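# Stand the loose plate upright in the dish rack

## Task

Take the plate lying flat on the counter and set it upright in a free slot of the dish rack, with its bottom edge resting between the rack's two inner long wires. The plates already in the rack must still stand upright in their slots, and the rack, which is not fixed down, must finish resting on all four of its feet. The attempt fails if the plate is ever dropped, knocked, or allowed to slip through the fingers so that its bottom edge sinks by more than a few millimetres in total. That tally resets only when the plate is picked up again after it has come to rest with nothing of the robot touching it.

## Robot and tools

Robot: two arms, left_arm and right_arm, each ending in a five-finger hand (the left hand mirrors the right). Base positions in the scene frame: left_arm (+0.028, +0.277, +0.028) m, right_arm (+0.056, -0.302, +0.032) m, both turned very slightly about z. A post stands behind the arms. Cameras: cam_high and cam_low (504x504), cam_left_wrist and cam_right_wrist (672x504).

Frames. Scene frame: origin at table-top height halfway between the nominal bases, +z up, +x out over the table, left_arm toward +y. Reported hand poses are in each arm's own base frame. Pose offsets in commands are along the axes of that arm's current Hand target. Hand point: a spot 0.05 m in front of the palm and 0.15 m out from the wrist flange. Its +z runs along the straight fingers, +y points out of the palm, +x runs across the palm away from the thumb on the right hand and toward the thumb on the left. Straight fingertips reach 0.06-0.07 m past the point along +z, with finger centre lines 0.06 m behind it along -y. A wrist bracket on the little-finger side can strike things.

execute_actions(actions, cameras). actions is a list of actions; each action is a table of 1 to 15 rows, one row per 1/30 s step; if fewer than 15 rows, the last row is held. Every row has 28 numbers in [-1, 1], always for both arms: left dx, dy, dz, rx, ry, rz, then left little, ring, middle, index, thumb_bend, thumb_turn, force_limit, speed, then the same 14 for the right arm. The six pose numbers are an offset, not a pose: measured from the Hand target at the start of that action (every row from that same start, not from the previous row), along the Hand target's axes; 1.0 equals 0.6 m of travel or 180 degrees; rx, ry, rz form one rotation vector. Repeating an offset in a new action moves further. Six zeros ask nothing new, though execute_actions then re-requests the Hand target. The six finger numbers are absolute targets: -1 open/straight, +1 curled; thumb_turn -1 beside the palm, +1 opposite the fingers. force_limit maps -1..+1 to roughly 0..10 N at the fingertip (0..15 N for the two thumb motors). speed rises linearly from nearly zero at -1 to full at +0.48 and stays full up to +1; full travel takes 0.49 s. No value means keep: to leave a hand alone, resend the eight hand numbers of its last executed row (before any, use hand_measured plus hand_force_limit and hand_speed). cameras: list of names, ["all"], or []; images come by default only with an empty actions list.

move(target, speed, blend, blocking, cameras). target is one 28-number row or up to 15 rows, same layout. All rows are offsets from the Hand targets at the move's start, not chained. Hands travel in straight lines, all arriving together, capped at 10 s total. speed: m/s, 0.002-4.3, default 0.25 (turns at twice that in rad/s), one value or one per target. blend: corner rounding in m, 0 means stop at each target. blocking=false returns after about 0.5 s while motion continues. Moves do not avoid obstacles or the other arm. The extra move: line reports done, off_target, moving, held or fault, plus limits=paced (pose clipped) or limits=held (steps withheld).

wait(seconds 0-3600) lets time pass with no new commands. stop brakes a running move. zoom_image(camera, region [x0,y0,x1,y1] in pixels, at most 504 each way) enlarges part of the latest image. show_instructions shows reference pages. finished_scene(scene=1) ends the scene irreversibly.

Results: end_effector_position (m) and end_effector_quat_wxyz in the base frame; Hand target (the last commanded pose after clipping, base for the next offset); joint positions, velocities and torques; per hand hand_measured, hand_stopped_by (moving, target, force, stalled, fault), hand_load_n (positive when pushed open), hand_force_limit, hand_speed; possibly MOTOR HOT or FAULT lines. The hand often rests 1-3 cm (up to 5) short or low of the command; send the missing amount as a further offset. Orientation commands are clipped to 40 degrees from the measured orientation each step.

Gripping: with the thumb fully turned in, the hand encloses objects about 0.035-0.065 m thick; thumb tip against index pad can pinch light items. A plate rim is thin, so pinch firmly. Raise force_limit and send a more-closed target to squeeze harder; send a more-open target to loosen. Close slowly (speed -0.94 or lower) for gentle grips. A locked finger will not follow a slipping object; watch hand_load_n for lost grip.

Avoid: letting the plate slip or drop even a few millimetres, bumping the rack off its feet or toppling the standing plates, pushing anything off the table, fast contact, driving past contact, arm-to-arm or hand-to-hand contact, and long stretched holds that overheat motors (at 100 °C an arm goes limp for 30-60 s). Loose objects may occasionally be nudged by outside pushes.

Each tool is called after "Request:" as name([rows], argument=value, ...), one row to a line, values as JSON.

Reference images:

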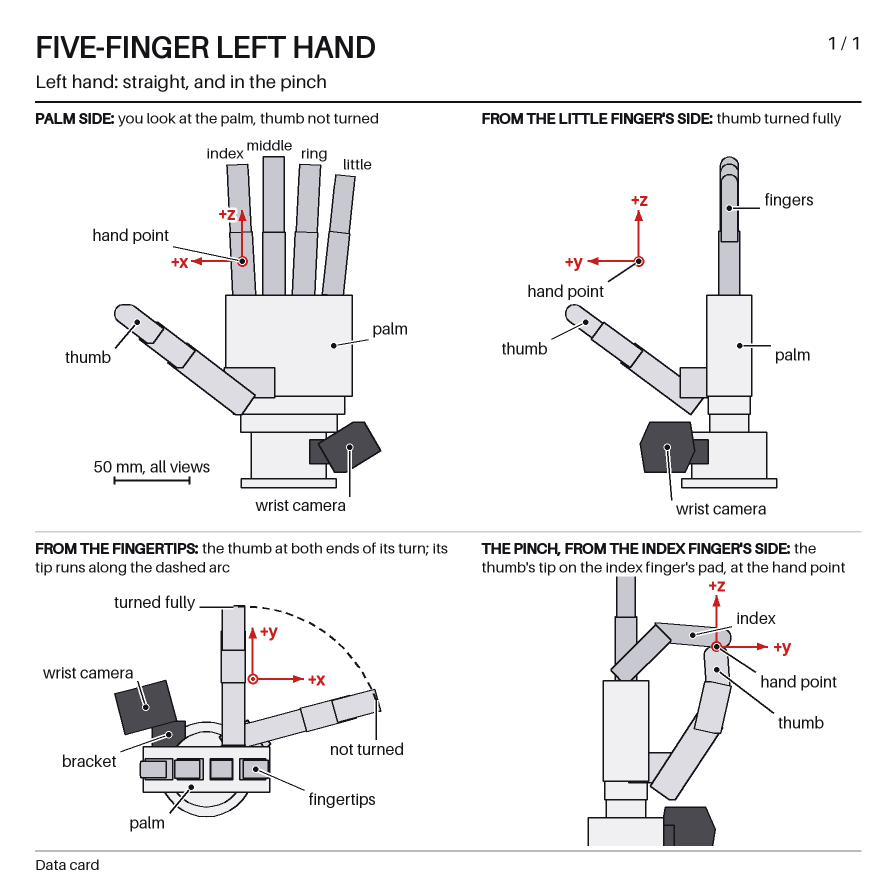

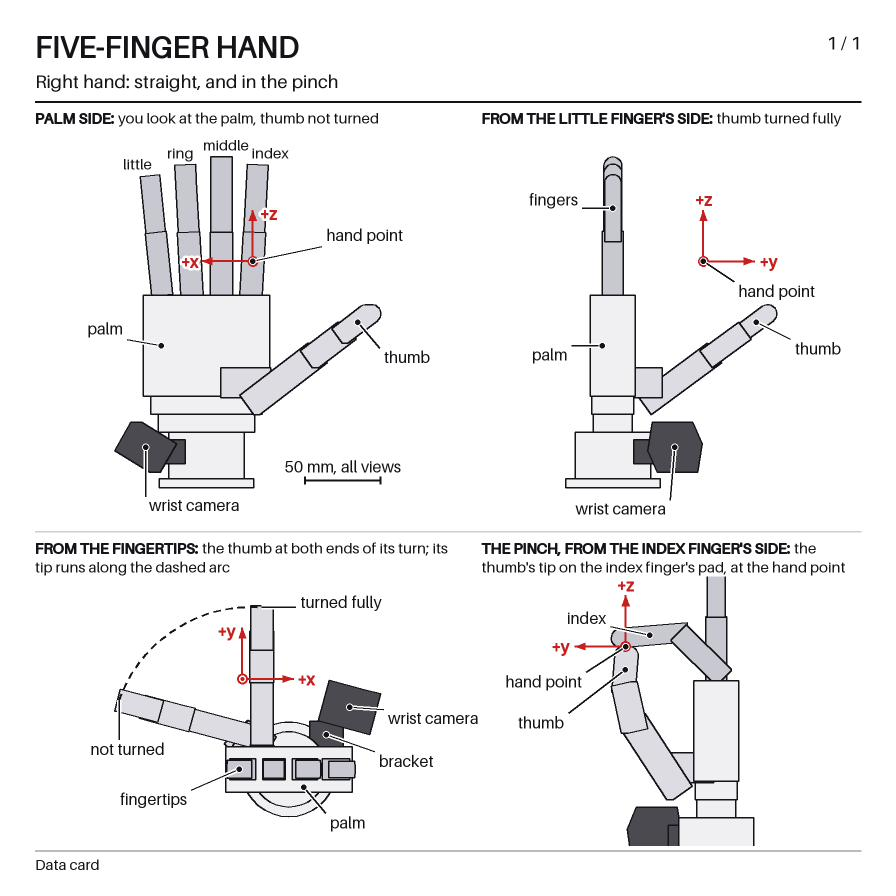

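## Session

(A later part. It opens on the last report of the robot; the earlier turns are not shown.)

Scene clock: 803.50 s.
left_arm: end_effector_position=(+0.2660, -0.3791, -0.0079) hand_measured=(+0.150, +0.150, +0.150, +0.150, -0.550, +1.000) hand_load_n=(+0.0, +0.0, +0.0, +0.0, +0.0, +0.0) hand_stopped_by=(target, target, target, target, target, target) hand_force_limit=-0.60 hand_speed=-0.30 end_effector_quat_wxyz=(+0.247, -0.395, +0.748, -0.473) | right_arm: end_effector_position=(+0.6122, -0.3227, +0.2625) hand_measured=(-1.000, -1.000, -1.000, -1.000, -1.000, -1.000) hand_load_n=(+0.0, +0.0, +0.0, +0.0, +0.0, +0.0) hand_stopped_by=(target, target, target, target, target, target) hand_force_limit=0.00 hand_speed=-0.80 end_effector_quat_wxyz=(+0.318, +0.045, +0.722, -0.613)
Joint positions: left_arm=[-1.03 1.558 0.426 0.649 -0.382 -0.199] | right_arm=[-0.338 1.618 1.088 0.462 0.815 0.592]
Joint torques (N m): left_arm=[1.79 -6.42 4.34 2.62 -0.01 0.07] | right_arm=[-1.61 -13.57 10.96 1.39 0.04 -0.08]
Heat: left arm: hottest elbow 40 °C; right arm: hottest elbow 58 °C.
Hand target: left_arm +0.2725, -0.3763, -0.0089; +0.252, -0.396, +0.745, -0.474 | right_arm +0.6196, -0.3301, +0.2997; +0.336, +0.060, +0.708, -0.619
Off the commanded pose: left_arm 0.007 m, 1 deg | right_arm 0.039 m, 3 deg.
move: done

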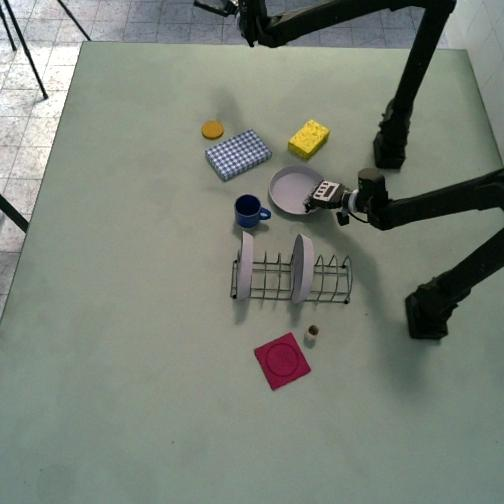

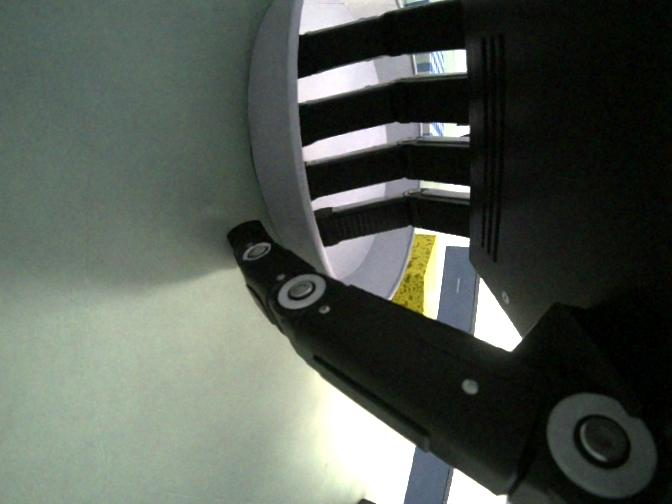

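Request:
move(target=[0,0,0,0,0,0,0.15,0.15,0.15,0.15,-0.30,1,-0.7,-0.92,0,0,0,0,0,0,-1,-1,-1,-1,-1,-1,0,-0.8], cameras=["cam_left_wrist"])

Request:
zoom_image(camera="cam_left_wrist", region=[150, 0, 450, 340])

Scene clock: 817.87 s.
left_arm: end_effector_position=(+0.2658, -0.3789, -0.0087) hand_measured=(+0.150, +0.150, +0.150, +0.150, -0.300, +1.000) hand_load_n=(+0.5, +0.0, +0.0, +0.0, +0.5, +0.0) hand_stopped_by=(target, target, target, target, target, target) hand_force_limit=-0.70 hand_speed=-0.92 end_effector_quat_wxyz=(+0.246, -0.395, +0.749, -0.473) | right_arm: end_effector_position=(+0.6122, -0.3227, +0.2625) hand_measured=(-1.000, -1.000, -1.000, -1.000, -1.000, -1.000) hand_load_n=(+0.0, +0.0, +0.0, +0.0, +0.0, +0.0) hand_stopped_by=(target, target, target, target, target, target) hand_force_limit=0.00 hand_speed=-0.80 end_effector_quat_wxyz=(+0.318, +0.045, +0.722, -0.613)
Joint positions: left_arm=[-1.03 1.56 0.426 0.649 -0.381 -0.197] | right_arm=[-0.338 1.618 1.088 0.462 0.815 0.592]
Joint torques (N m): left_arm=[1.79 -6.59 4.33 2.44 -0.03 0.06] | right_arm=[-1.61 -13.63 10.96 1.39 0.04 -0.08]
Heat: left arm: hottest elbow 39 °C; right arm: hottest elbow 58 °C.
Hand target: left_arm +0.2725, -0.3763, -0.0088; +0.252, -0.396, +0.745, -0.474 | right_arm +0.6196, -0.3301, +0.2997; +0.336, +0.060, +0.708, -0.619
Off the commanded pose: left_arm 0.007 m, 1 deg | right_arm 0.039 m, 3 deg.
move: done

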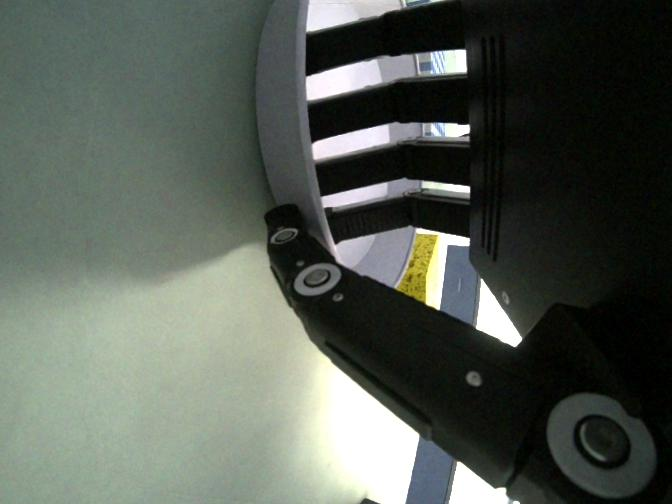

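Scaled by 1.482 from the camera's image (finer frame: 960x720).

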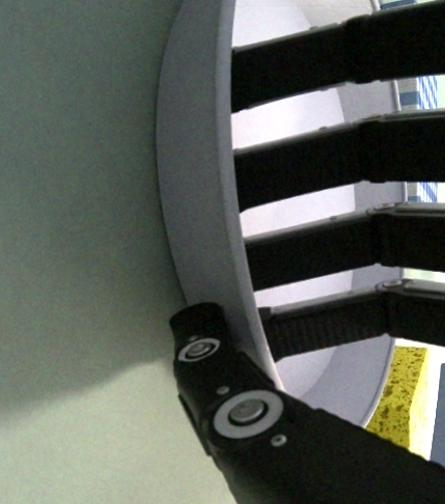

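Request:
move(target=[0,0,0,0,0,0,0.4,0.5,0.5,0.5,-0.30,1,-0.6,-0.92,0,0,0,0,0,0,-1,-1,-1,-1,-1,-1,0,-0.8], cameras=["cam_left_wrist","cam_high"])

Request:
zoom_image(camera="cam_left_wrist", region=[150, 0, 450, 340])

Scene clock: 825.63 s.
left_arm: end_effector_position=(+0.2660, -0.3796, -0.0078) hand_measured=(+0.396, +0.366, +0.268, +0.254, -0.302, +1.000) hand_load_n=(+2.0, +0.5, +0.0, +4.0, +7.5, +2.5) hand_stopped_by=(force, force, force, force, target, target) hand_force_limit=-0.60 hand_speed=-0.92 end_effector_quat_wxyz=(+0.246, -0.394, +0.748, -0.474) | right_arm: end_effector_position=(+0.6122, -0.3227, +0.2625) hand_measured=(-1.000, -1.000, -1.000, -1.000, -1.000, -1.000) hand_load_n=(+0.0, +0.0, +0.0, +0.0, +0.0, +0.0) hand_stopped_by=(target, target, target, target, target, target) hand_force_limit=0.00 hand_speed=-0.80 end_effector_quat_wxyz=(+0.318, +0.045, +0.722, -0.613)
Joint positions: left_arm=[-1.03 1.56 0.426 0.653 -0.381 -0.197] | right_arm=[-0.338 1.618 1.088 0.462 0.815 0.592]
Joint torques (N m): left_arm=[1.79 -6.59 4.34 2.3 -0.04 0.06] | right_arm=[-1.61 -13.63 10.96 1.39 0.04 -0.08]
Heat: left arm: hottest elbow 39 °C; right arm: hottest elbow 58 °C.
Hand target: left_arm +0.2725, -0.3763, -0.0088; +0.252, -0.396, +0.745, -0.474 | right_arm +0.6196, -0.3301, +0.2997; +0.336, +0.060, +0.708, -0.619
Off the commanded pose: left_arm 0.007 m, 1 deg | right_arm 0.039 m, 3 deg.
move: done
Images, in order (width x height): cam_high 504x504, cam_left_wrist 672x504.

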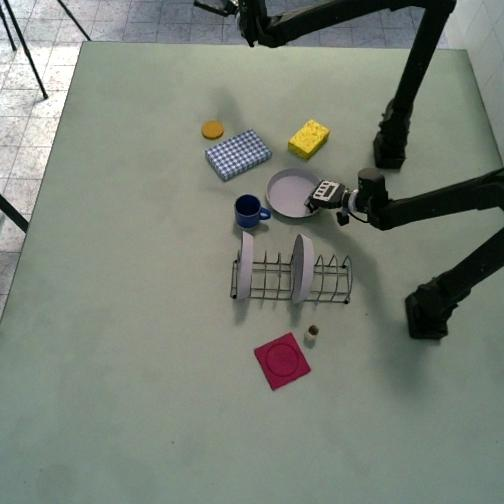

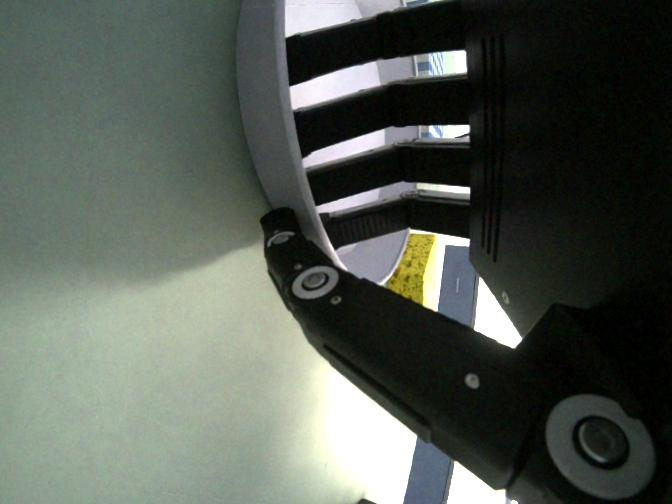

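Scaled by 1.482 from the camera's image (finer frame: 960x720).

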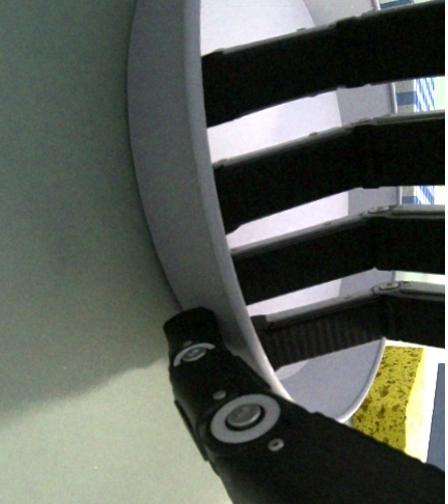

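Request:
move([
  [0,0,0,0,0,0,0.1,0.1,0.1,0.1,-0.6,1,-0.6,-0.5,0,0,0,0,0,0,-1,-1,-1,-1,-1,-1,0,-0.8],
  [0,-0.0876,-0.041,0,0,0,0.1,0.1,0.1,0.1,-0.6,1,-0.6,-0.5,0,0,0,0,0,0,-1,-1,-1,-1,-1,-1,0,-0.8],
  [-0.0208,-0.104,-0.0058,0,-0.1007,-0.0471,0.1,0.1,0.1,0.1,-0.6,1,-0.6,-0.5,0,0,0,0,0,0,-1,-1,-1,-1,-1,-1,0,-0.8],
], cameras=["cam_left_wrist","cam_high"], speed=0.08)

Request:
zoom_image(camera="cam_high", region=[250, 145, 380, 240])

Scene clock: 885.80 s.
left_arm: end_effector_position=(+0.2950, -0.3575, +0.0368) hand_measured=(+0.100, +0.100, +0.100, +0.100, -0.600, +1.000) hand_load_n=(+0.0, +0.0, +0.0, +0.0, +0.0, +0.0) hand_stopped_by=(target, target, target, target, target, target) hand_force_limit=-0.60 hand_speed=-0.50 end_effector_quat_wxyz=(+0.336, -0.520, +0.671, -0.408) | right_arm: end_effector_position=(+0.6122, -0.3227, +0.2625) hand_measured=(-1.000, -1.000, -1.000, -1.000, -1.000, -1.000) hand_load_n=(+0.0, +0.0, +0.0, +0.0, +0.0, +0.0) hand_stopped_by=(target, target, target, target, target, target) hand_force_limit=0.00 hand_speed=-0.80 end_effector_quat_wxyz=(+0.318, +0.045, +0.722, -0.613)
Joint positions: left_arm=[-1.081 1.42 0.544 0.233 -0.746 -0.441] | right_arm=[-0.338 1.618 1.088 0.462 0.815 0.592]
Joint torques (N m): left_arm=[-0.62 -6.12 8.59 1.26 -0.35 -0.13] | right_arm=[-1.61 -13.63 10.96 1.4 0.03 -0.08]
Heat: left arm: hottest elbow 39 °C; right arm: hottest elbow 59 °C.
Hand target: left_arm +0.2988, -0.3790, +0.0492; +0.330, -0.520, +0.665, -0.423 | right_arm +0.6196, -0.3301, +0.2997; +0.336, +0.060, +0.708, -0.619
Off the commanded pose: left_arm 0.025 m, 2 deg | right_arm 0.039 m, 3 deg.
move: off_target (left_arm)
Images, in order (width x height): cam_high 504x504, cam_left_wrist 672x504.

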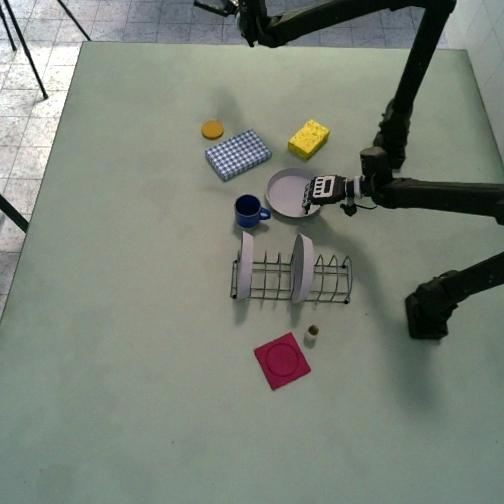

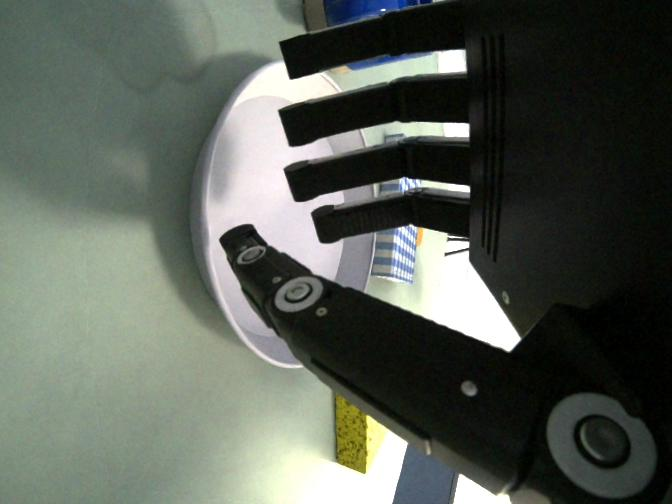

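Scaled by 3.877 from the camera's image (finer frame: 720x720).

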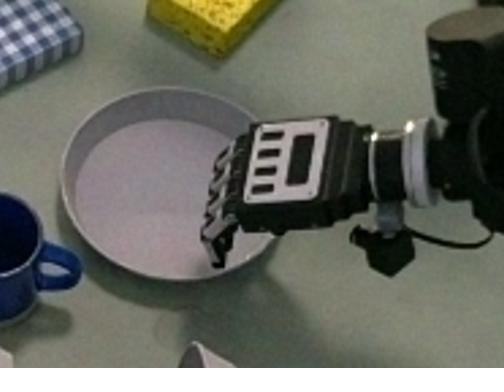

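Request:
move(target=[0.0445,-0.0063,-0.0093,0,0,0,0.1,0.1,0.1,0.1,-0.6,1,-0.6,-0.5,0,0,0,0,0,0,-1,-1,-1,-1,-1,-1,0,-0.8], cameras=["cam_left_wrist","cam_high"], speed=0.08)

Request:
zoom_image(camera="cam_high", region=[250, 145, 380, 240])

Scene clock: 923.53 s.
left_arm: end_effector_position=(+0.2856, -0.3830, +0.0421) hand_measured=(+0.100, +0.100, +0.100, +0.100, -0.600, +1.000) hand_load_n=(+0.0, -0.5, +0.0, +0.0, +0.0, +0.0) hand_stopped_by=(target, target, target, target, target, target) hand_force_limit=-0.60 hand_speed=-0.50 end_effector_quat_wxyz=(+0.336, -0.518, +0.672, -0.408) | right_arm: end_effector_position=(+0.6122, -0.3227, +0.2625) hand_measured=(-1.000, -1.000, -1.000, -1.000, -1.000, -1.000) hand_load_n=(+0.0, +0.0, +0.0, +0.0, +0.0, +0.0) hand_stopped_by=(target, target, target, target, target, target) hand_force_limit=0.00 hand_speed=-0.80 end_effector_quat_wxyz=(+0.318, +0.045, +0.722, -0.613)
Joint positions: left_arm=[-1.138 1.449 0.604 0.169 -0.791 -0.486] | right_arm=[-0.338 1.618 1.088 0.462 0.815 0.592]
Joint torques (N m): left_arm=[-0.44 -6.71 8.75 1.14 -0.38 -0.15] | right_arm=[-1.61 -13.63 10.96 1.39 0.04 -0.09]
Heat: left arm: hottest elbow 41 °C; right arm: hottest elbow 59 °C.
Hand target: left_arm +0.2889, -0.4041, +0.0549; +0.330, -0.520, +0.665, -0.423 | right_arm +0.6196, -0.3301, +0.2997; +0.336, +0.060, +0.708, -0.619
Off the commanded pose: left_arm 0.025 m, 2 deg | right_arm 0.039 m, 3 deg.
move: off_target (left_arm)
Images, in order (width x height): cam_high 504x504, cam_left_wrist 672x504.

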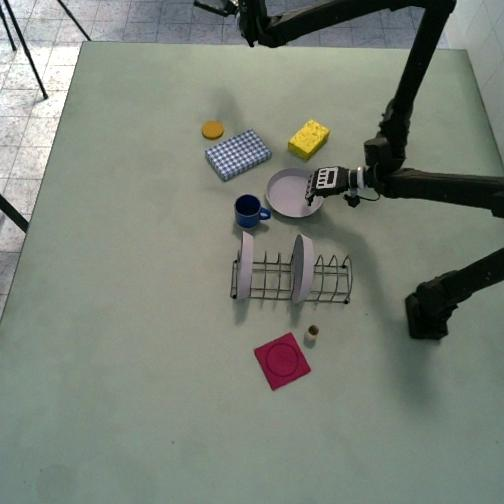

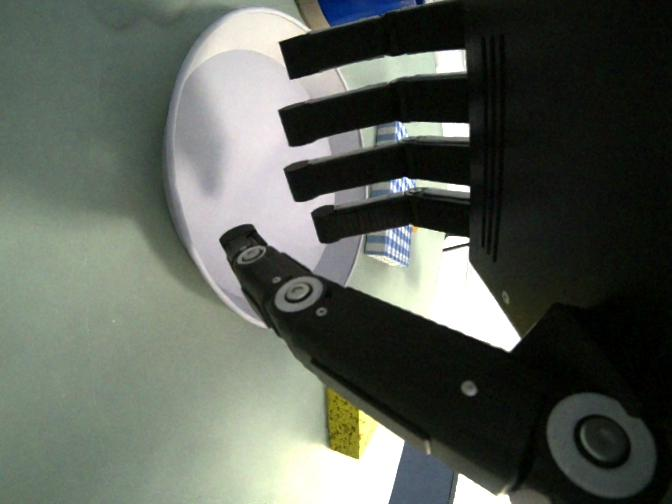

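Scaled by 3.877 from the camera's image (finer frame: 720x720).

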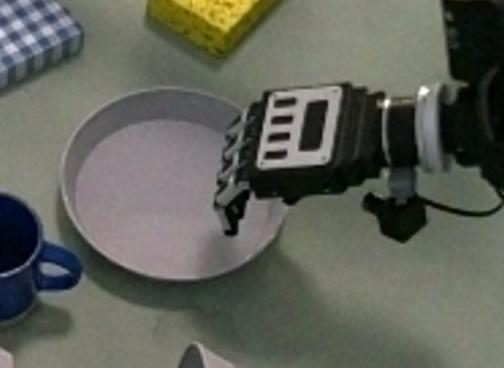

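Request:
move(target=[0.0192,0.0422,0.0163,0,0,0,0.1,0.1,0.1,0.1,-0.75,1,-0.6,-0.5,0,0,0,0,0,0,-1,-1,-1,-1,-1,-1,0,-0.8], cameras=["cam_left_wrist","cam_high"], speed=0.06)

Request:
zoom_image(camera="cam_high", region=[250, 145, 380, 240])

Scene clock: 944.23 s.
left_arm: end_effector_position=(+0.2805, -0.3900, +0.0140) hand_measured=(+0.100, +0.100, +0.100, +0.100, -0.750, +1.000) hand_load_n=(+0.0, +0.0, +0.0, +0.0, +0.0, +0.0) hand_stopped_by=(target, target, target, target, target, target) hand_force_limit=-0.60 hand_speed=-0.50 end_effector_quat_wxyz=(+0.339, -0.518, +0.676, -0.400) | right_arm: end_effector_position=(+0.6122, -0.3227, +0.2625) hand_measured=(-1.000, -1.000, -1.000, -1.000, -1.000, -1.000) hand_load_n=(+0.0, +0.0, +0.0, +0.0, +0.0, +0.0) hand_stopped_by=(target, target, target, target, target, target) hand_force_limit=0.00 hand_speed=-0.80 end_effector_quat_wxyz=(+0.318, +0.045, +0.722, -0.613)
Joint positions: left_arm=[-1.159 1.538 0.608 0.22 -0.809 -0.508] | right_arm=[-0.338 1.618 1.088 0.462 0.815 0.592]
Joint torques (N m): left_arm=[-0.56 -7.41 8.02 2.06 -0.39 -0.12] | right_arm=[-1.61 -13.63 10.96 1.37 0.04 -0.08]
Heat: left arm: hottest elbow 44 °C; right arm: hottest elbow 59 °C.
Hand target: left_arm +0.2843, -0.4148, +0.0278; +0.330, -0.520, +0.665, -0.423 | right_arm +0.6196, -0.3301, +0.2997; +0.336, +0.060, +0.708, -0.619
Off the commanded pose: left_arm 0.029 m, 3 deg | right_arm 0.039 m, 3 deg.
move: off_target (left_arm)
Images, in order (width x height): cam_high 504x504, cam_left_wrist 672x504.

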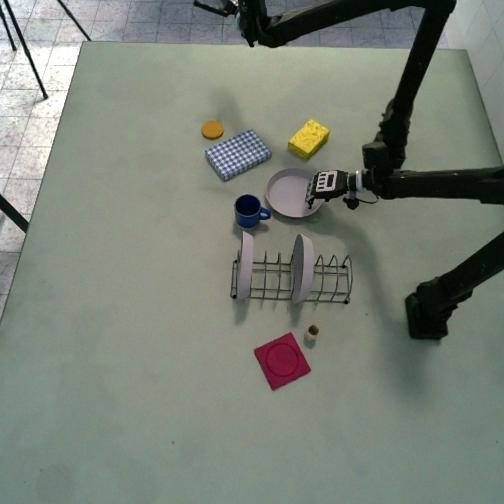

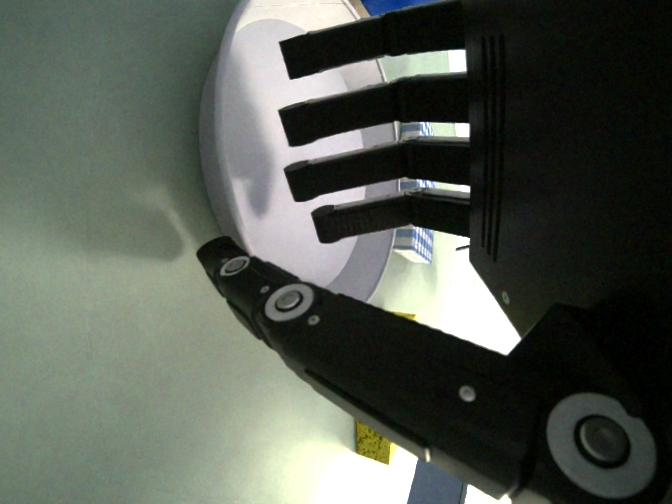

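Scaled by 3.877 from the camera's image (finer frame: 720x720).

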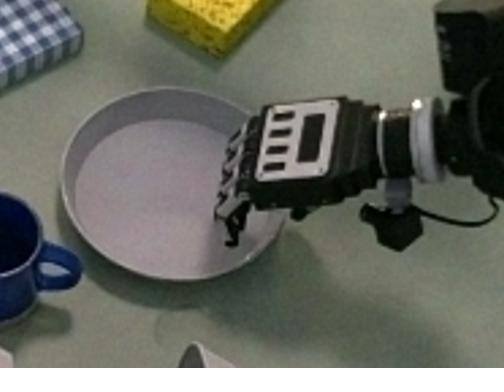

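Request:
move(target=[-0.0133,0.0355,0.0107,0,0,0,0.1,0.1,0.1,0.1,-0.55,1,-0.6,-0.3,0,0,0,0,0,0,-1,-1,-1,-1,-1,-1,0,-0.8], cameras=["cam_left_wrist"], speed=0.05)

Request:
zoom_image(camera="cam_left_wrist", region=[150, 0, 450, 340])

Scene clock: 960.60 s.
left_arm: end_effector_position=(+0.2849, -0.3999, +0.0060) hand_measured=(+0.100, +0.100, +0.100, +0.100, -0.550, +1.000) hand_load_n=(+0.0, +0.0, +0.0, +0.0, +0.0, +0.0) hand_stopped_by=(target, target, target, target, target, target) hand_force_limit=-0.60 hand_speed=-0.30 end_effector_quat_wxyz=(+0.335, -0.521, +0.666, -0.416) | right_arm: end_effector_position=(+0.6122, -0.3227, +0.2625) hand_measured=(-1.000, -1.000, -1.000, -1.000, -1.000, -1.000) hand_load_n=(+0.0, +0.0, +0.0, +0.0, +0.0, +0.0) hand_stopped_by=(target, target, target, target, target, target) hand_force_limit=0.00 hand_speed=-0.80 end_effector_quat_wxyz=(+0.318, +0.045, +0.722, -0.613)
Joint positions: left_arm=[-1.159 1.589 0.608 0.31 -0.809 -0.508] | right_arm=[-0.338 1.618 1.088 0.462 0.815 0.592]
Joint torques (N m): left_arm=[-0.03 -7.77 5.31 2.04 -0.21 -0.06] | right_arm=[-1.61 -13.63 10.95 1.39 0.04 -0.08]
Heat: left arm: hottest elbow 45 °C; right arm: hottest elbow 59 °C.
Hand target: left_arm +0.2832, -0.4063, +0.0059; +0.330, -0.520, +0.665, -0.423 | right_arm +0.6196, -0.3301, +0.2997; +0.336, +0.060, +0.708, -0.619
Off the commanded pose: left_arm 0.007 m, 1 deg | right_arm 0.039 m, 3 deg.
move: done

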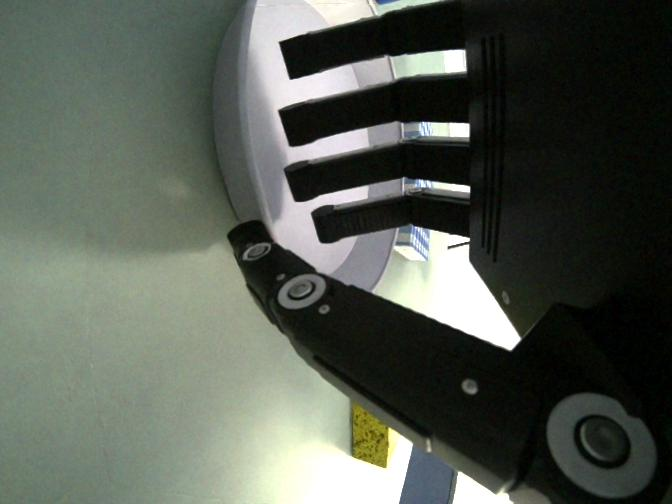

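Scaled by 1.482 from the camera's image (finer frame: 960x720).

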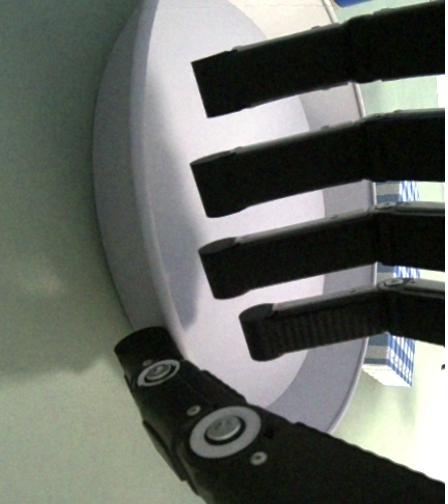

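Request:
move(target=[-0.0425,-0.0042,0.0088,0,0,0,0.1,0.1,0.1,0.1,-0.7,1,-0.6,-0.3,0,0,0,0,0,0,-1,-1,-1,-1,-1,-1,0,-0.8], cameras=["cam_left_wrist"], speed=0.05)

Request:
zoom_image(camera="cam_left_wrist", region=[150, 0, 450, 340])

Scene clock: 979.93 s.
left_arm: end_effector_position=(+0.2876, -0.3833, -0.0048) hand_measured=(+0.100, +0.100, +0.100, +0.100, -0.700, +1.000) hand_load_n=(+0.0, +0.0, +0.0, +0.0, +0.0, +0.0) hand_stopped_by=(target, target, target, target, target, target) hand_force_limit=-0.60 hand_speed=-0.30 end_effector_quat_wxyz=(+0.329, -0.517, +0.674, -0.413) | right_arm: end_effector_position=(+0.6122, -0.3227, +0.2625) hand_measured=(-1.000, -1.000, -1.000, -1.000, -1.000, -1.000) hand_load_n=(+0.0, +0.0, +0.0, +0.0, +0.0, -0.5) hand_stopped_by=(target, target, target, target, target, target) hand_force_limit=0.00 hand_speed=-0.80 end_effector_quat_wxyz=(+0.318, +0.045, +0.722, -0.613)
Joint positions: left_arm=[-1.125 1.589 0.563 0.366 -0.764 -0.474] | right_arm=[-0.338 1.618 1.088 0.462 0.815 0.592]
Joint torques (N m): left_arm=[1.73 -9.88 4.68 2.06 -0.18 0.02] | right_arm=[-1.61 -13.63 10.96 1.39 0.03 -0.08]
Heat: left arm: hottest elbow 44 °C; right arm: hottest elbow 60 °C.
Hand target: left_arm +0.2950, -0.3830, +0.0060; +0.330, -0.520, +0.665, -0.423 | right_arm +0.6196, -0.3301, +0.2997; +0.336, +0.060, +0.708, -0.619
Off the commanded pose: left_arm 0.013 m, 2 deg | right_arm 0.039 m, 3 deg.
move: off_target (left_arm)

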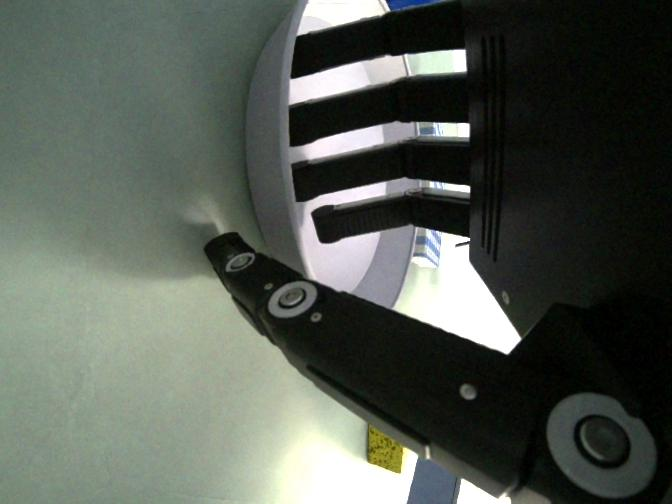

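Scaled by 1.482 from the camera's image (finer frame: 960x720).

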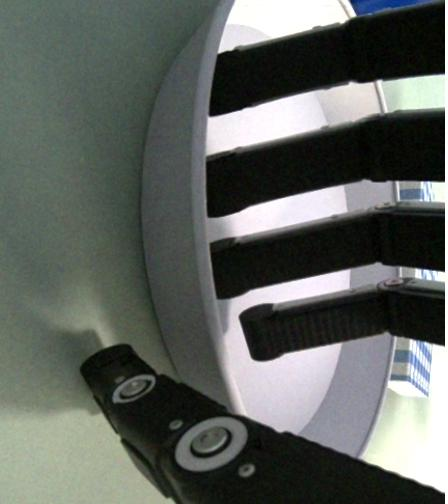

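Request:
move([
  [0,0,0,0,0,0,0.1,0.1,0.1,0.1,-0.55,1,-0.6,-0.3,0,0,0,0,0,0,-1,-1,-1,-1,-1,-1,0,-0.8],
  [-0.0232,0,0.0115,0,0,0,0.1,0.1,0.1,0.1,-0.55,1,-0.6,-0.3,0,0,0,0,0,0,-1,-1,-1,-1,-1,-1,0,-0.8],
], cameras=["cam_left_wrist"], speed=0.05)

Request:
zoom_image(camera="cam_left_wrist", region=[150, 0, 450, 340])

Scene clock: 1010.50 s.
left_arm: end_effector_position=(+0.2967, -0.3714, -0.0081) hand_measured=(+0.100, +0.100, +0.100, +0.100, -0.550, +1.000) hand_load_n=(+0.0, +0.0, +0.0, +0.0, +0.0, +0.0) hand_stopped_by=(target, target, target, target, target, target) hand_force_limit=-0.60 hand_speed=-0.30 end_effector_quat_wxyz=(+0.328, -0.517, +0.674, -0.412) | right_arm: end_effector_position=(+0.6122, -0.3227, +0.2625) hand_measured=(-1.000, -1.000, -1.000, -1.000, -1.000, -1.000) hand_load_n=(-0.5, +0.0, +0.0, +0.0, +0.0, +0.0) hand_stopped_by=(target, target, target, target, target, target) hand_force_limit=0.00 hand_speed=-0.80 end_effector_quat_wxyz=(+0.318, +0.045, +0.722, -0.613)
Joint positions: left_arm=[-1.086 1.589 0.541 0.408 -0.731 -0.443] | right_arm=[-0.338 1.618 1.088 0.462 0.815 0.592]
Joint torques (N m): left_arm=[1.79 -9.76 4.56 2.14 -0.16 0.11] | right_arm=[-1.61 -13.63 10.96 1.39 0.03 -0.08]
Heat: left arm: hottest elbow 42 °C; right arm: hottest elbow 60 °C.
Hand target: left_arm +0.3044, -0.3709, +0.0030; +0.330, -0.520, +0.665, -0.423 | right_arm +0.6196, -0.3301, +0.2997; +0.336, +0.060, +0.708, -0.619
Off the commanded pose: left_arm 0.014 m, 2 deg | right_arm 0.039 m, 3 deg.
move: off_target (left_arm)

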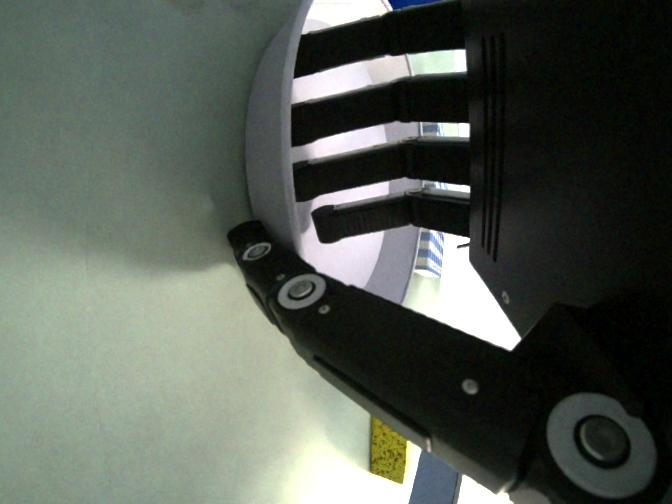

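Scaled by 1.482 from the camera's image (finer frame: 960x720).

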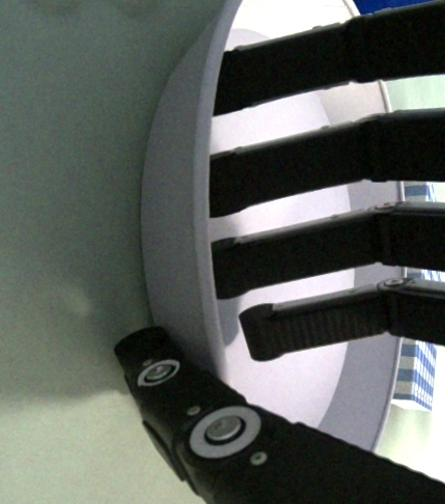

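Request:
move([
  [0,0,0,0,0,0,0.1,0.1,0.1,0.1,-0.30,1,-0.7,-0.90,0,0,0,0,0,0,-1,-1,-1,-1,-1,-1,0,-0.8],
], cameras=["cam_left_wrist"])

Request:
zoom_image(camera="cam_left_wrist", region=[150, 0, 450, 340])

Scene clock: 1020.77 s.
left_arm: end_effector_position=(+0.2966, -0.3714, -0.0083) hand_measured=(+0.100, +0.100, +0.100, +0.100, -0.300, +1.000) hand_load_n=(+0.0, +0.0, +0.0, +0.0, +0.5, +0.0) hand_stopped_by=(target, target, target, target, target, target) hand_force_limit=-0.70 hand_speed=-0.90 end_effector_quat_wxyz=(+0.328, -0.516, +0.675, -0.412) | right_arm: end_effector_position=(+0.6122, -0.3227, +0.2625) hand_measured=(-1.000, -1.000, -1.000, -1.000, -1.000, -1.000) hand_load_n=(+0.0, +0.0, +0.0, +0.0, +0.0, +0.0) hand_stopped_by=(target, target, target, target, target, target) hand_force_limit=0.00 hand_speed=-0.80 end_effector_quat_wxyz=(+0.318, +0.045, +0.722, -0.613)
Joint positions: left_arm=[-1.086 1.589 0.541 0.408 -0.73 -0.441] | right_arm=[-0.338 1.618 1.088 0.462 0.815 0.592]
Joint torques (N m): left_arm=[1.79 -9.82 4.56 2.17 -0.21 0.06] | right_arm=[-1.61 -13.63 10.96 1.39 0.03 -0.08]
Heat: left arm: hottest elbow 41 °C; right arm: hottest elbow 60 °C.
Hand target: left_arm +0.3044, -0.3709, +0.0030; +0.330, -0.520, +0.665, -0.423 | right_arm +0.6196, -0.3301, +0.2997; +0.336, +0.060, +0.708, -0.619
Off the commanded pose: left_arm 0.014 m, 2 deg | right_arm 0.039 m, 3 deg.
move: done

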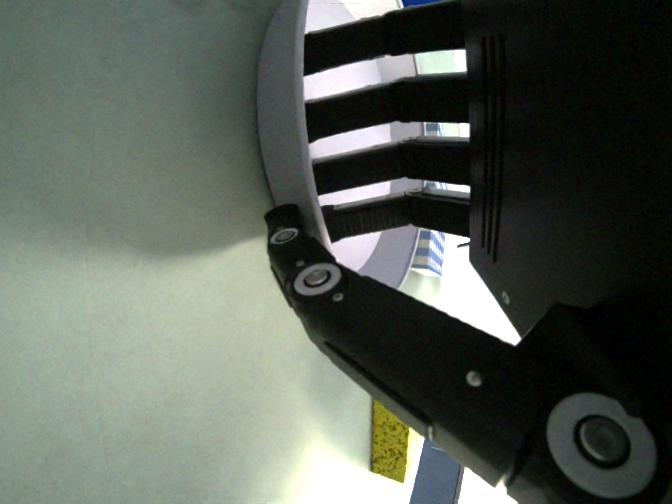

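Scaled by 1.482 from the camera's image (finer frame: 960x720).

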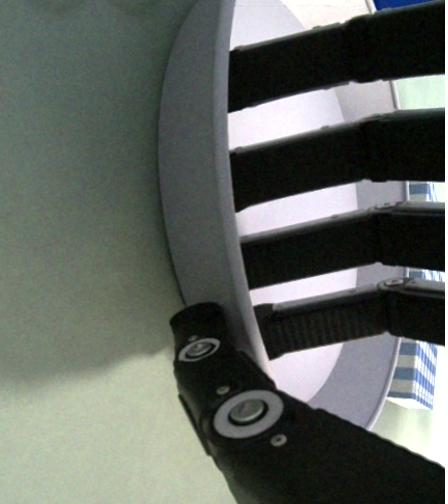

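Request:
execute_actions(actions=[])

Request:
zoom_image(camera="cam_high", region=[250, 145, 350, 240])

Scene clock: 1047.03 s.
left_arm: end_effector_position=(+0.2966, -0.3714, -0.0083) hand_measured=(+0.100, +0.100, +0.100, +0.100, -0.300, +1.000) hand_load_n=(+0.0, +0.0, +0.0, +0.0, +0.5, +0.0) hand_stopped_by=(target, target, target, target, target, target) hand_force_limit=-0.70 hand_speed=-0.90 end_effector_quat_wxyz=(+0.328, -0.516, +0.675, -0.412) | right_arm: end_effector_position=(+0.6122, -0.3227, +0.2625) hand_measured=(-1.000, -1.000, -1.000, -1.000, -1.000, -1.000) hand_load_n=(+0.0, +0.0, -0.5, +0.0, +0.0, +0.0) hand_stopped_by=(target, target, target, target, target, target) hand_force_limit=0.00 hand_speed=-0.80 end_effector_quat_wxyz=(+0.318, +0.045, +0.722, -0.613)
Joint positions: left_arm=[-1.086 1.589 0.541 0.408 -0.73 -0.441] | right_arm=[-0.338 1.618 1.088 0.462 0.815 0.592]
Joint velocities: within noise
Joint torques (N m): left_arm=[1.79 -9.82 4.56 2.14 -0.21 0.06] | right_arm=[-1.61 -13.57 10.96 1.39 0.04 -0.08]
Heat: left arm: hottest elbow 41 °C; right arm: hottest elbow 60 °C.
Hand target: left_arm +0.3044, -0.3709, +0.0030; +0.330, -0.520, +0.665, -0.423 | right_arm +0.6196, -0.3301, +0.2997; +0.336, +0.060, +0.708, -0.619
Off the commanded pose: left_arm 0.014 m, 2 deg | right_arm 0.039 m, 3 deg.

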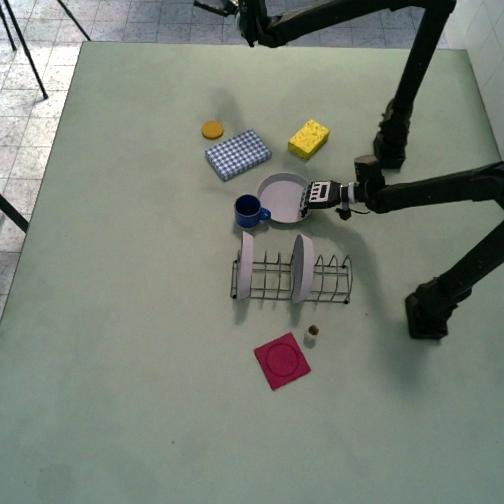

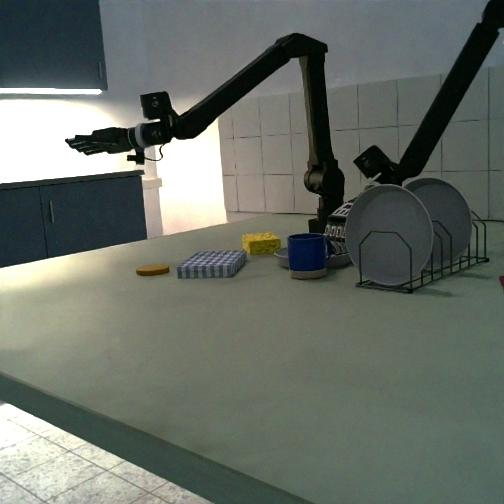

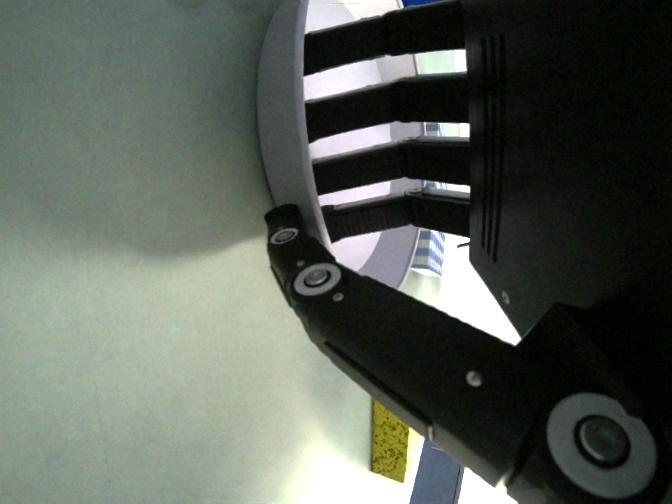

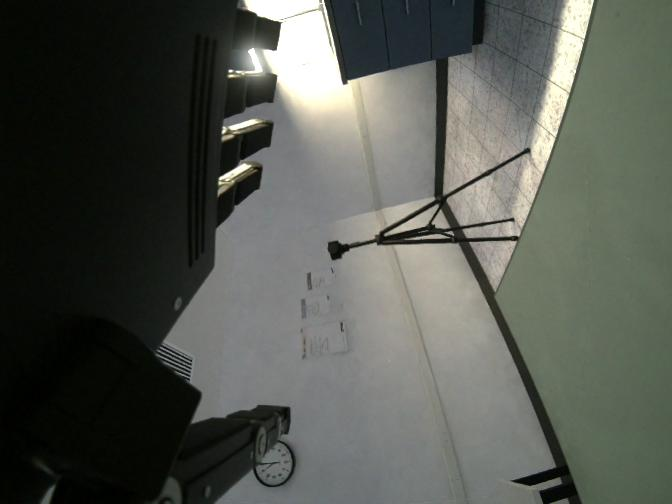

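Scaled by 5.040 from the camera's image (finer frame: 720x720).

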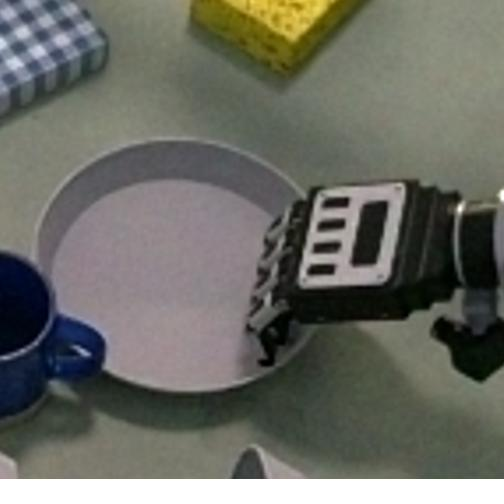

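Request:
move([
  [0,0,0,0,0,0,0.1,0.1,0.1,0.1,-0.65,1,-0.6,-0.5,0,0,0,0,0,0,-1,-1,-1,-1,-1,-1,0,-0.8],
  [0,-0.0755,-0.0354,0,0,0,0.1,0.1,0.1,0.1,-0.65,1,-0.6,-0.5,0,0,0,0,0,0,-1,-1,-1,-1,-1,-1,0,-0.8],
  [-0.0016,-0.0736,-0.0198,0,-0.1258,-0.0591,0.1,0.1,0.1,0.1,-0.65,1,-0.6,-0.5,0,0,0,0,0,0,-1,-1,-1,-1,-1,-1,0,-0.8],
], cameras=["cam_left_wrist","cam_high"], speed=0.08)

Request:
zoom_image(camera="cam_high", region=[250, 145, 350, 240])

Scene clock: 1083.43 s.
left_arm: end_effector_position=(+0.3096, -0.3503, +0.0373) hand_measured=(+0.100, +0.100, +0.100, +0.100, -0.650, +1.000) hand_load_n=(+0.0, +0.0, +0.5, +0.0, +0.0, +0.5) hand_stopped_by=(target, target, target, target, target, target) hand_force_limit=-0.60 hand_speed=-0.50 end_effector_quat_wxyz=(-0.421, +0.650, -0.542, +0.327) | right_arm: end_effector_position=(+0.6122, -0.3227, +0.2625) hand_measured=(-1.000, -1.000, -1.000, -1.000, -1.000, -1.000) hand_load_n=(+0.0, +0.0, +0.0, +0.0, +0.0, +0.0) hand_stopped_by=(target, target, target, target, target, target) hand_force_limit=0.00 hand_speed=-0.80 end_effector_quat_wxyz=(+0.318, +0.045, +0.722, -0.613)
Joint positions: left_arm=[-1.15 1.557 0.788 -0.4 -1.082 -1.087] | right_arm=[-0.338 1.618 1.088 0.462 0.815 0.592]
Joint torques (N m): left_arm=[-0.62 -8.12 8.59 0.65 -0.65 -0.09] | right_arm=[-1.61 -13.63 10.96 1.39 0.04 -0.08]
Heat: left arm: hottest elbow 41 °C; right arm: hottest elbow 61 °C.
Hand target: left_arm +0.3123, -0.3720, +0.0479; -0.414, +0.652, -0.536, +0.341 | right_arm +0.6196, -0.3301, +0.2997; +0.336, +0.060, +0.708, -0.619
Off the commanded pose: left_arm 0.024 m, 2 deg | right_arm 0.039 m, 3 deg.
move: off_target (left_arm)
Images, in order (width x height): cam_high 504x504, cam_left_wrist 672x504.

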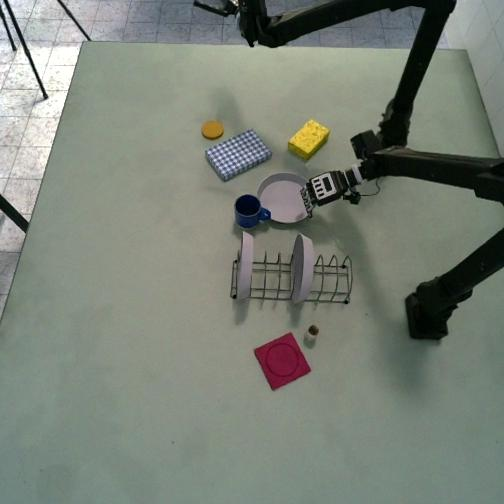

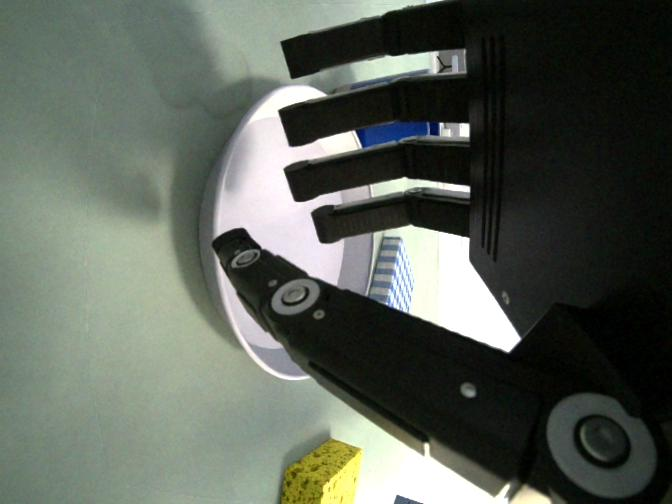

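Scaled by 5.040 from the camera's image (finer frame: 720x720).

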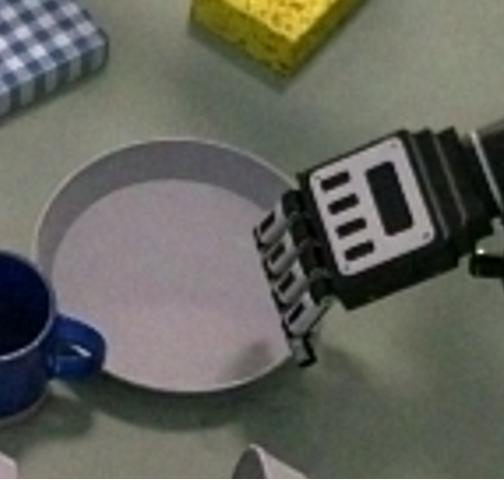

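Request:
move(target=[0.0507,0.0327,0.0088,0,0,0,0.1,0.1,0.1,0.1,-0.65,1,-0.6,-0.5,0,0,0,0,0,0,-1,-1,-1,-1,-1,-1,0,-0.8], cameras=["cam_left_wrist","cam_high"], speed=0.08)

Request:
zoom_image(camera="cam_high", region=[250, 145, 350, 240])

Scene clock: 1115.03 s.
left_arm: end_effector_position=(+0.3121, -0.3820, +0.0192) hand_measured=(+0.100, +0.100, +0.100, +0.100, -0.650, +1.000) hand_load_n=(+0.0, +0.0, +0.0, +0.0, +0.0, -0.5) hand_stopped_by=(target, target, target, target, target, target) hand_force_limit=-0.60 hand_speed=-0.50 end_effector_quat_wxyz=(-0.421, +0.649, -0.542, +0.328) | right_arm: end_effector_position=(+0.6122, -0.3227, +0.2625) hand_measured=(-1.000, -1.000, -1.000, -1.000, -1.000, -1.000) hand_load_n=(+0.0, +0.0, +0.0, +0.0, +0.0, +0.0) hand_stopped_by=(target, target, target, target, target, target) hand_force_limit=0.00 hand_speed=-0.80 end_effector_quat_wxyz=(+0.318, +0.045, +0.722, -0.613)
Joint positions: left_arm=[-1.175 1.664 0.865 -0.407 -1.092 -1.132] | right_arm=[-0.338 1.618 1.088 0.462 0.815 0.592]
Joint torques (N m): left_arm=[-0.44 -9.35 8.31 0.55 -0.65 -0.08] | right_arm=[-1.61 -13.63 10.97 1.39 0.04 -0.08]
Heat: left arm: hottest elbow 45 °C; right arm: hottest elbow 61 °C.
Hand target: left_arm +0.3147, -0.4025, +0.0280; -0.414, +0.652, -0.536, +0.341 | right_arm +0.6196, -0.3301, +0.2997; +0.336, +0.060, +0.708, -0.619
Off the commanded pose: left_arm 0.022 m, 2 deg | right_arm 0.039 m, 3 deg.
move: off_target (left_arm)
Images, in order (width x height): cam_high 504x504, cam_left_wrist 672x504.

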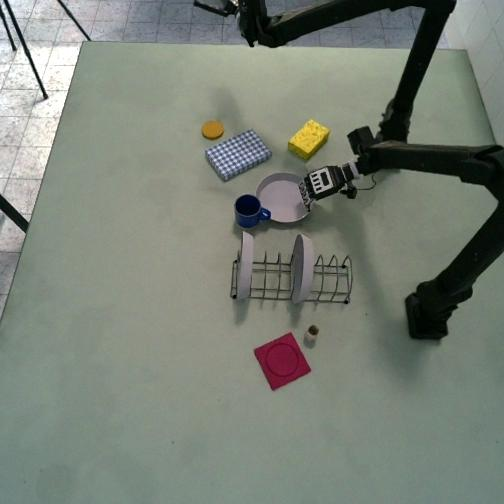

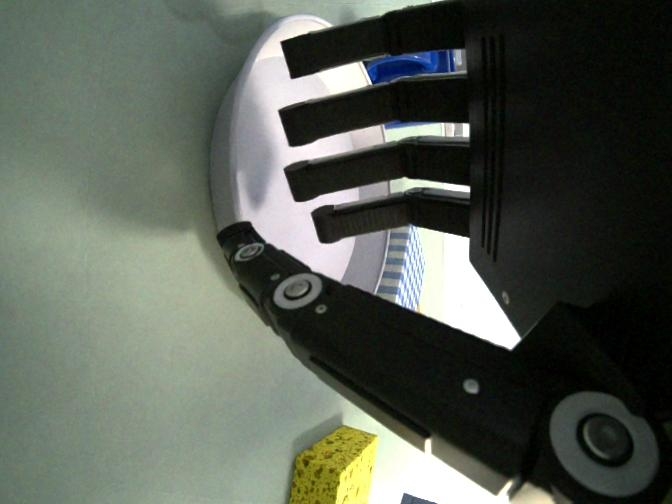

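Scaled by 5.040 from the camera's image (finer frame: 720x720).

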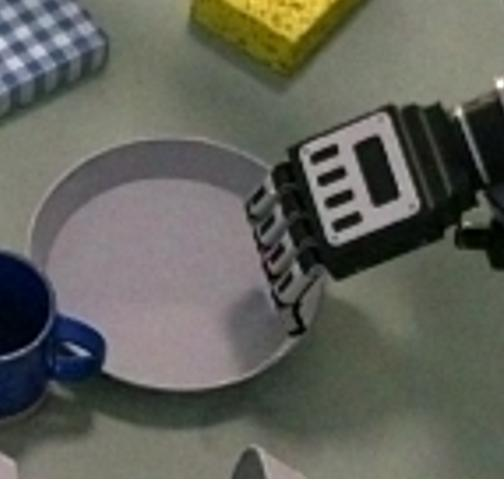

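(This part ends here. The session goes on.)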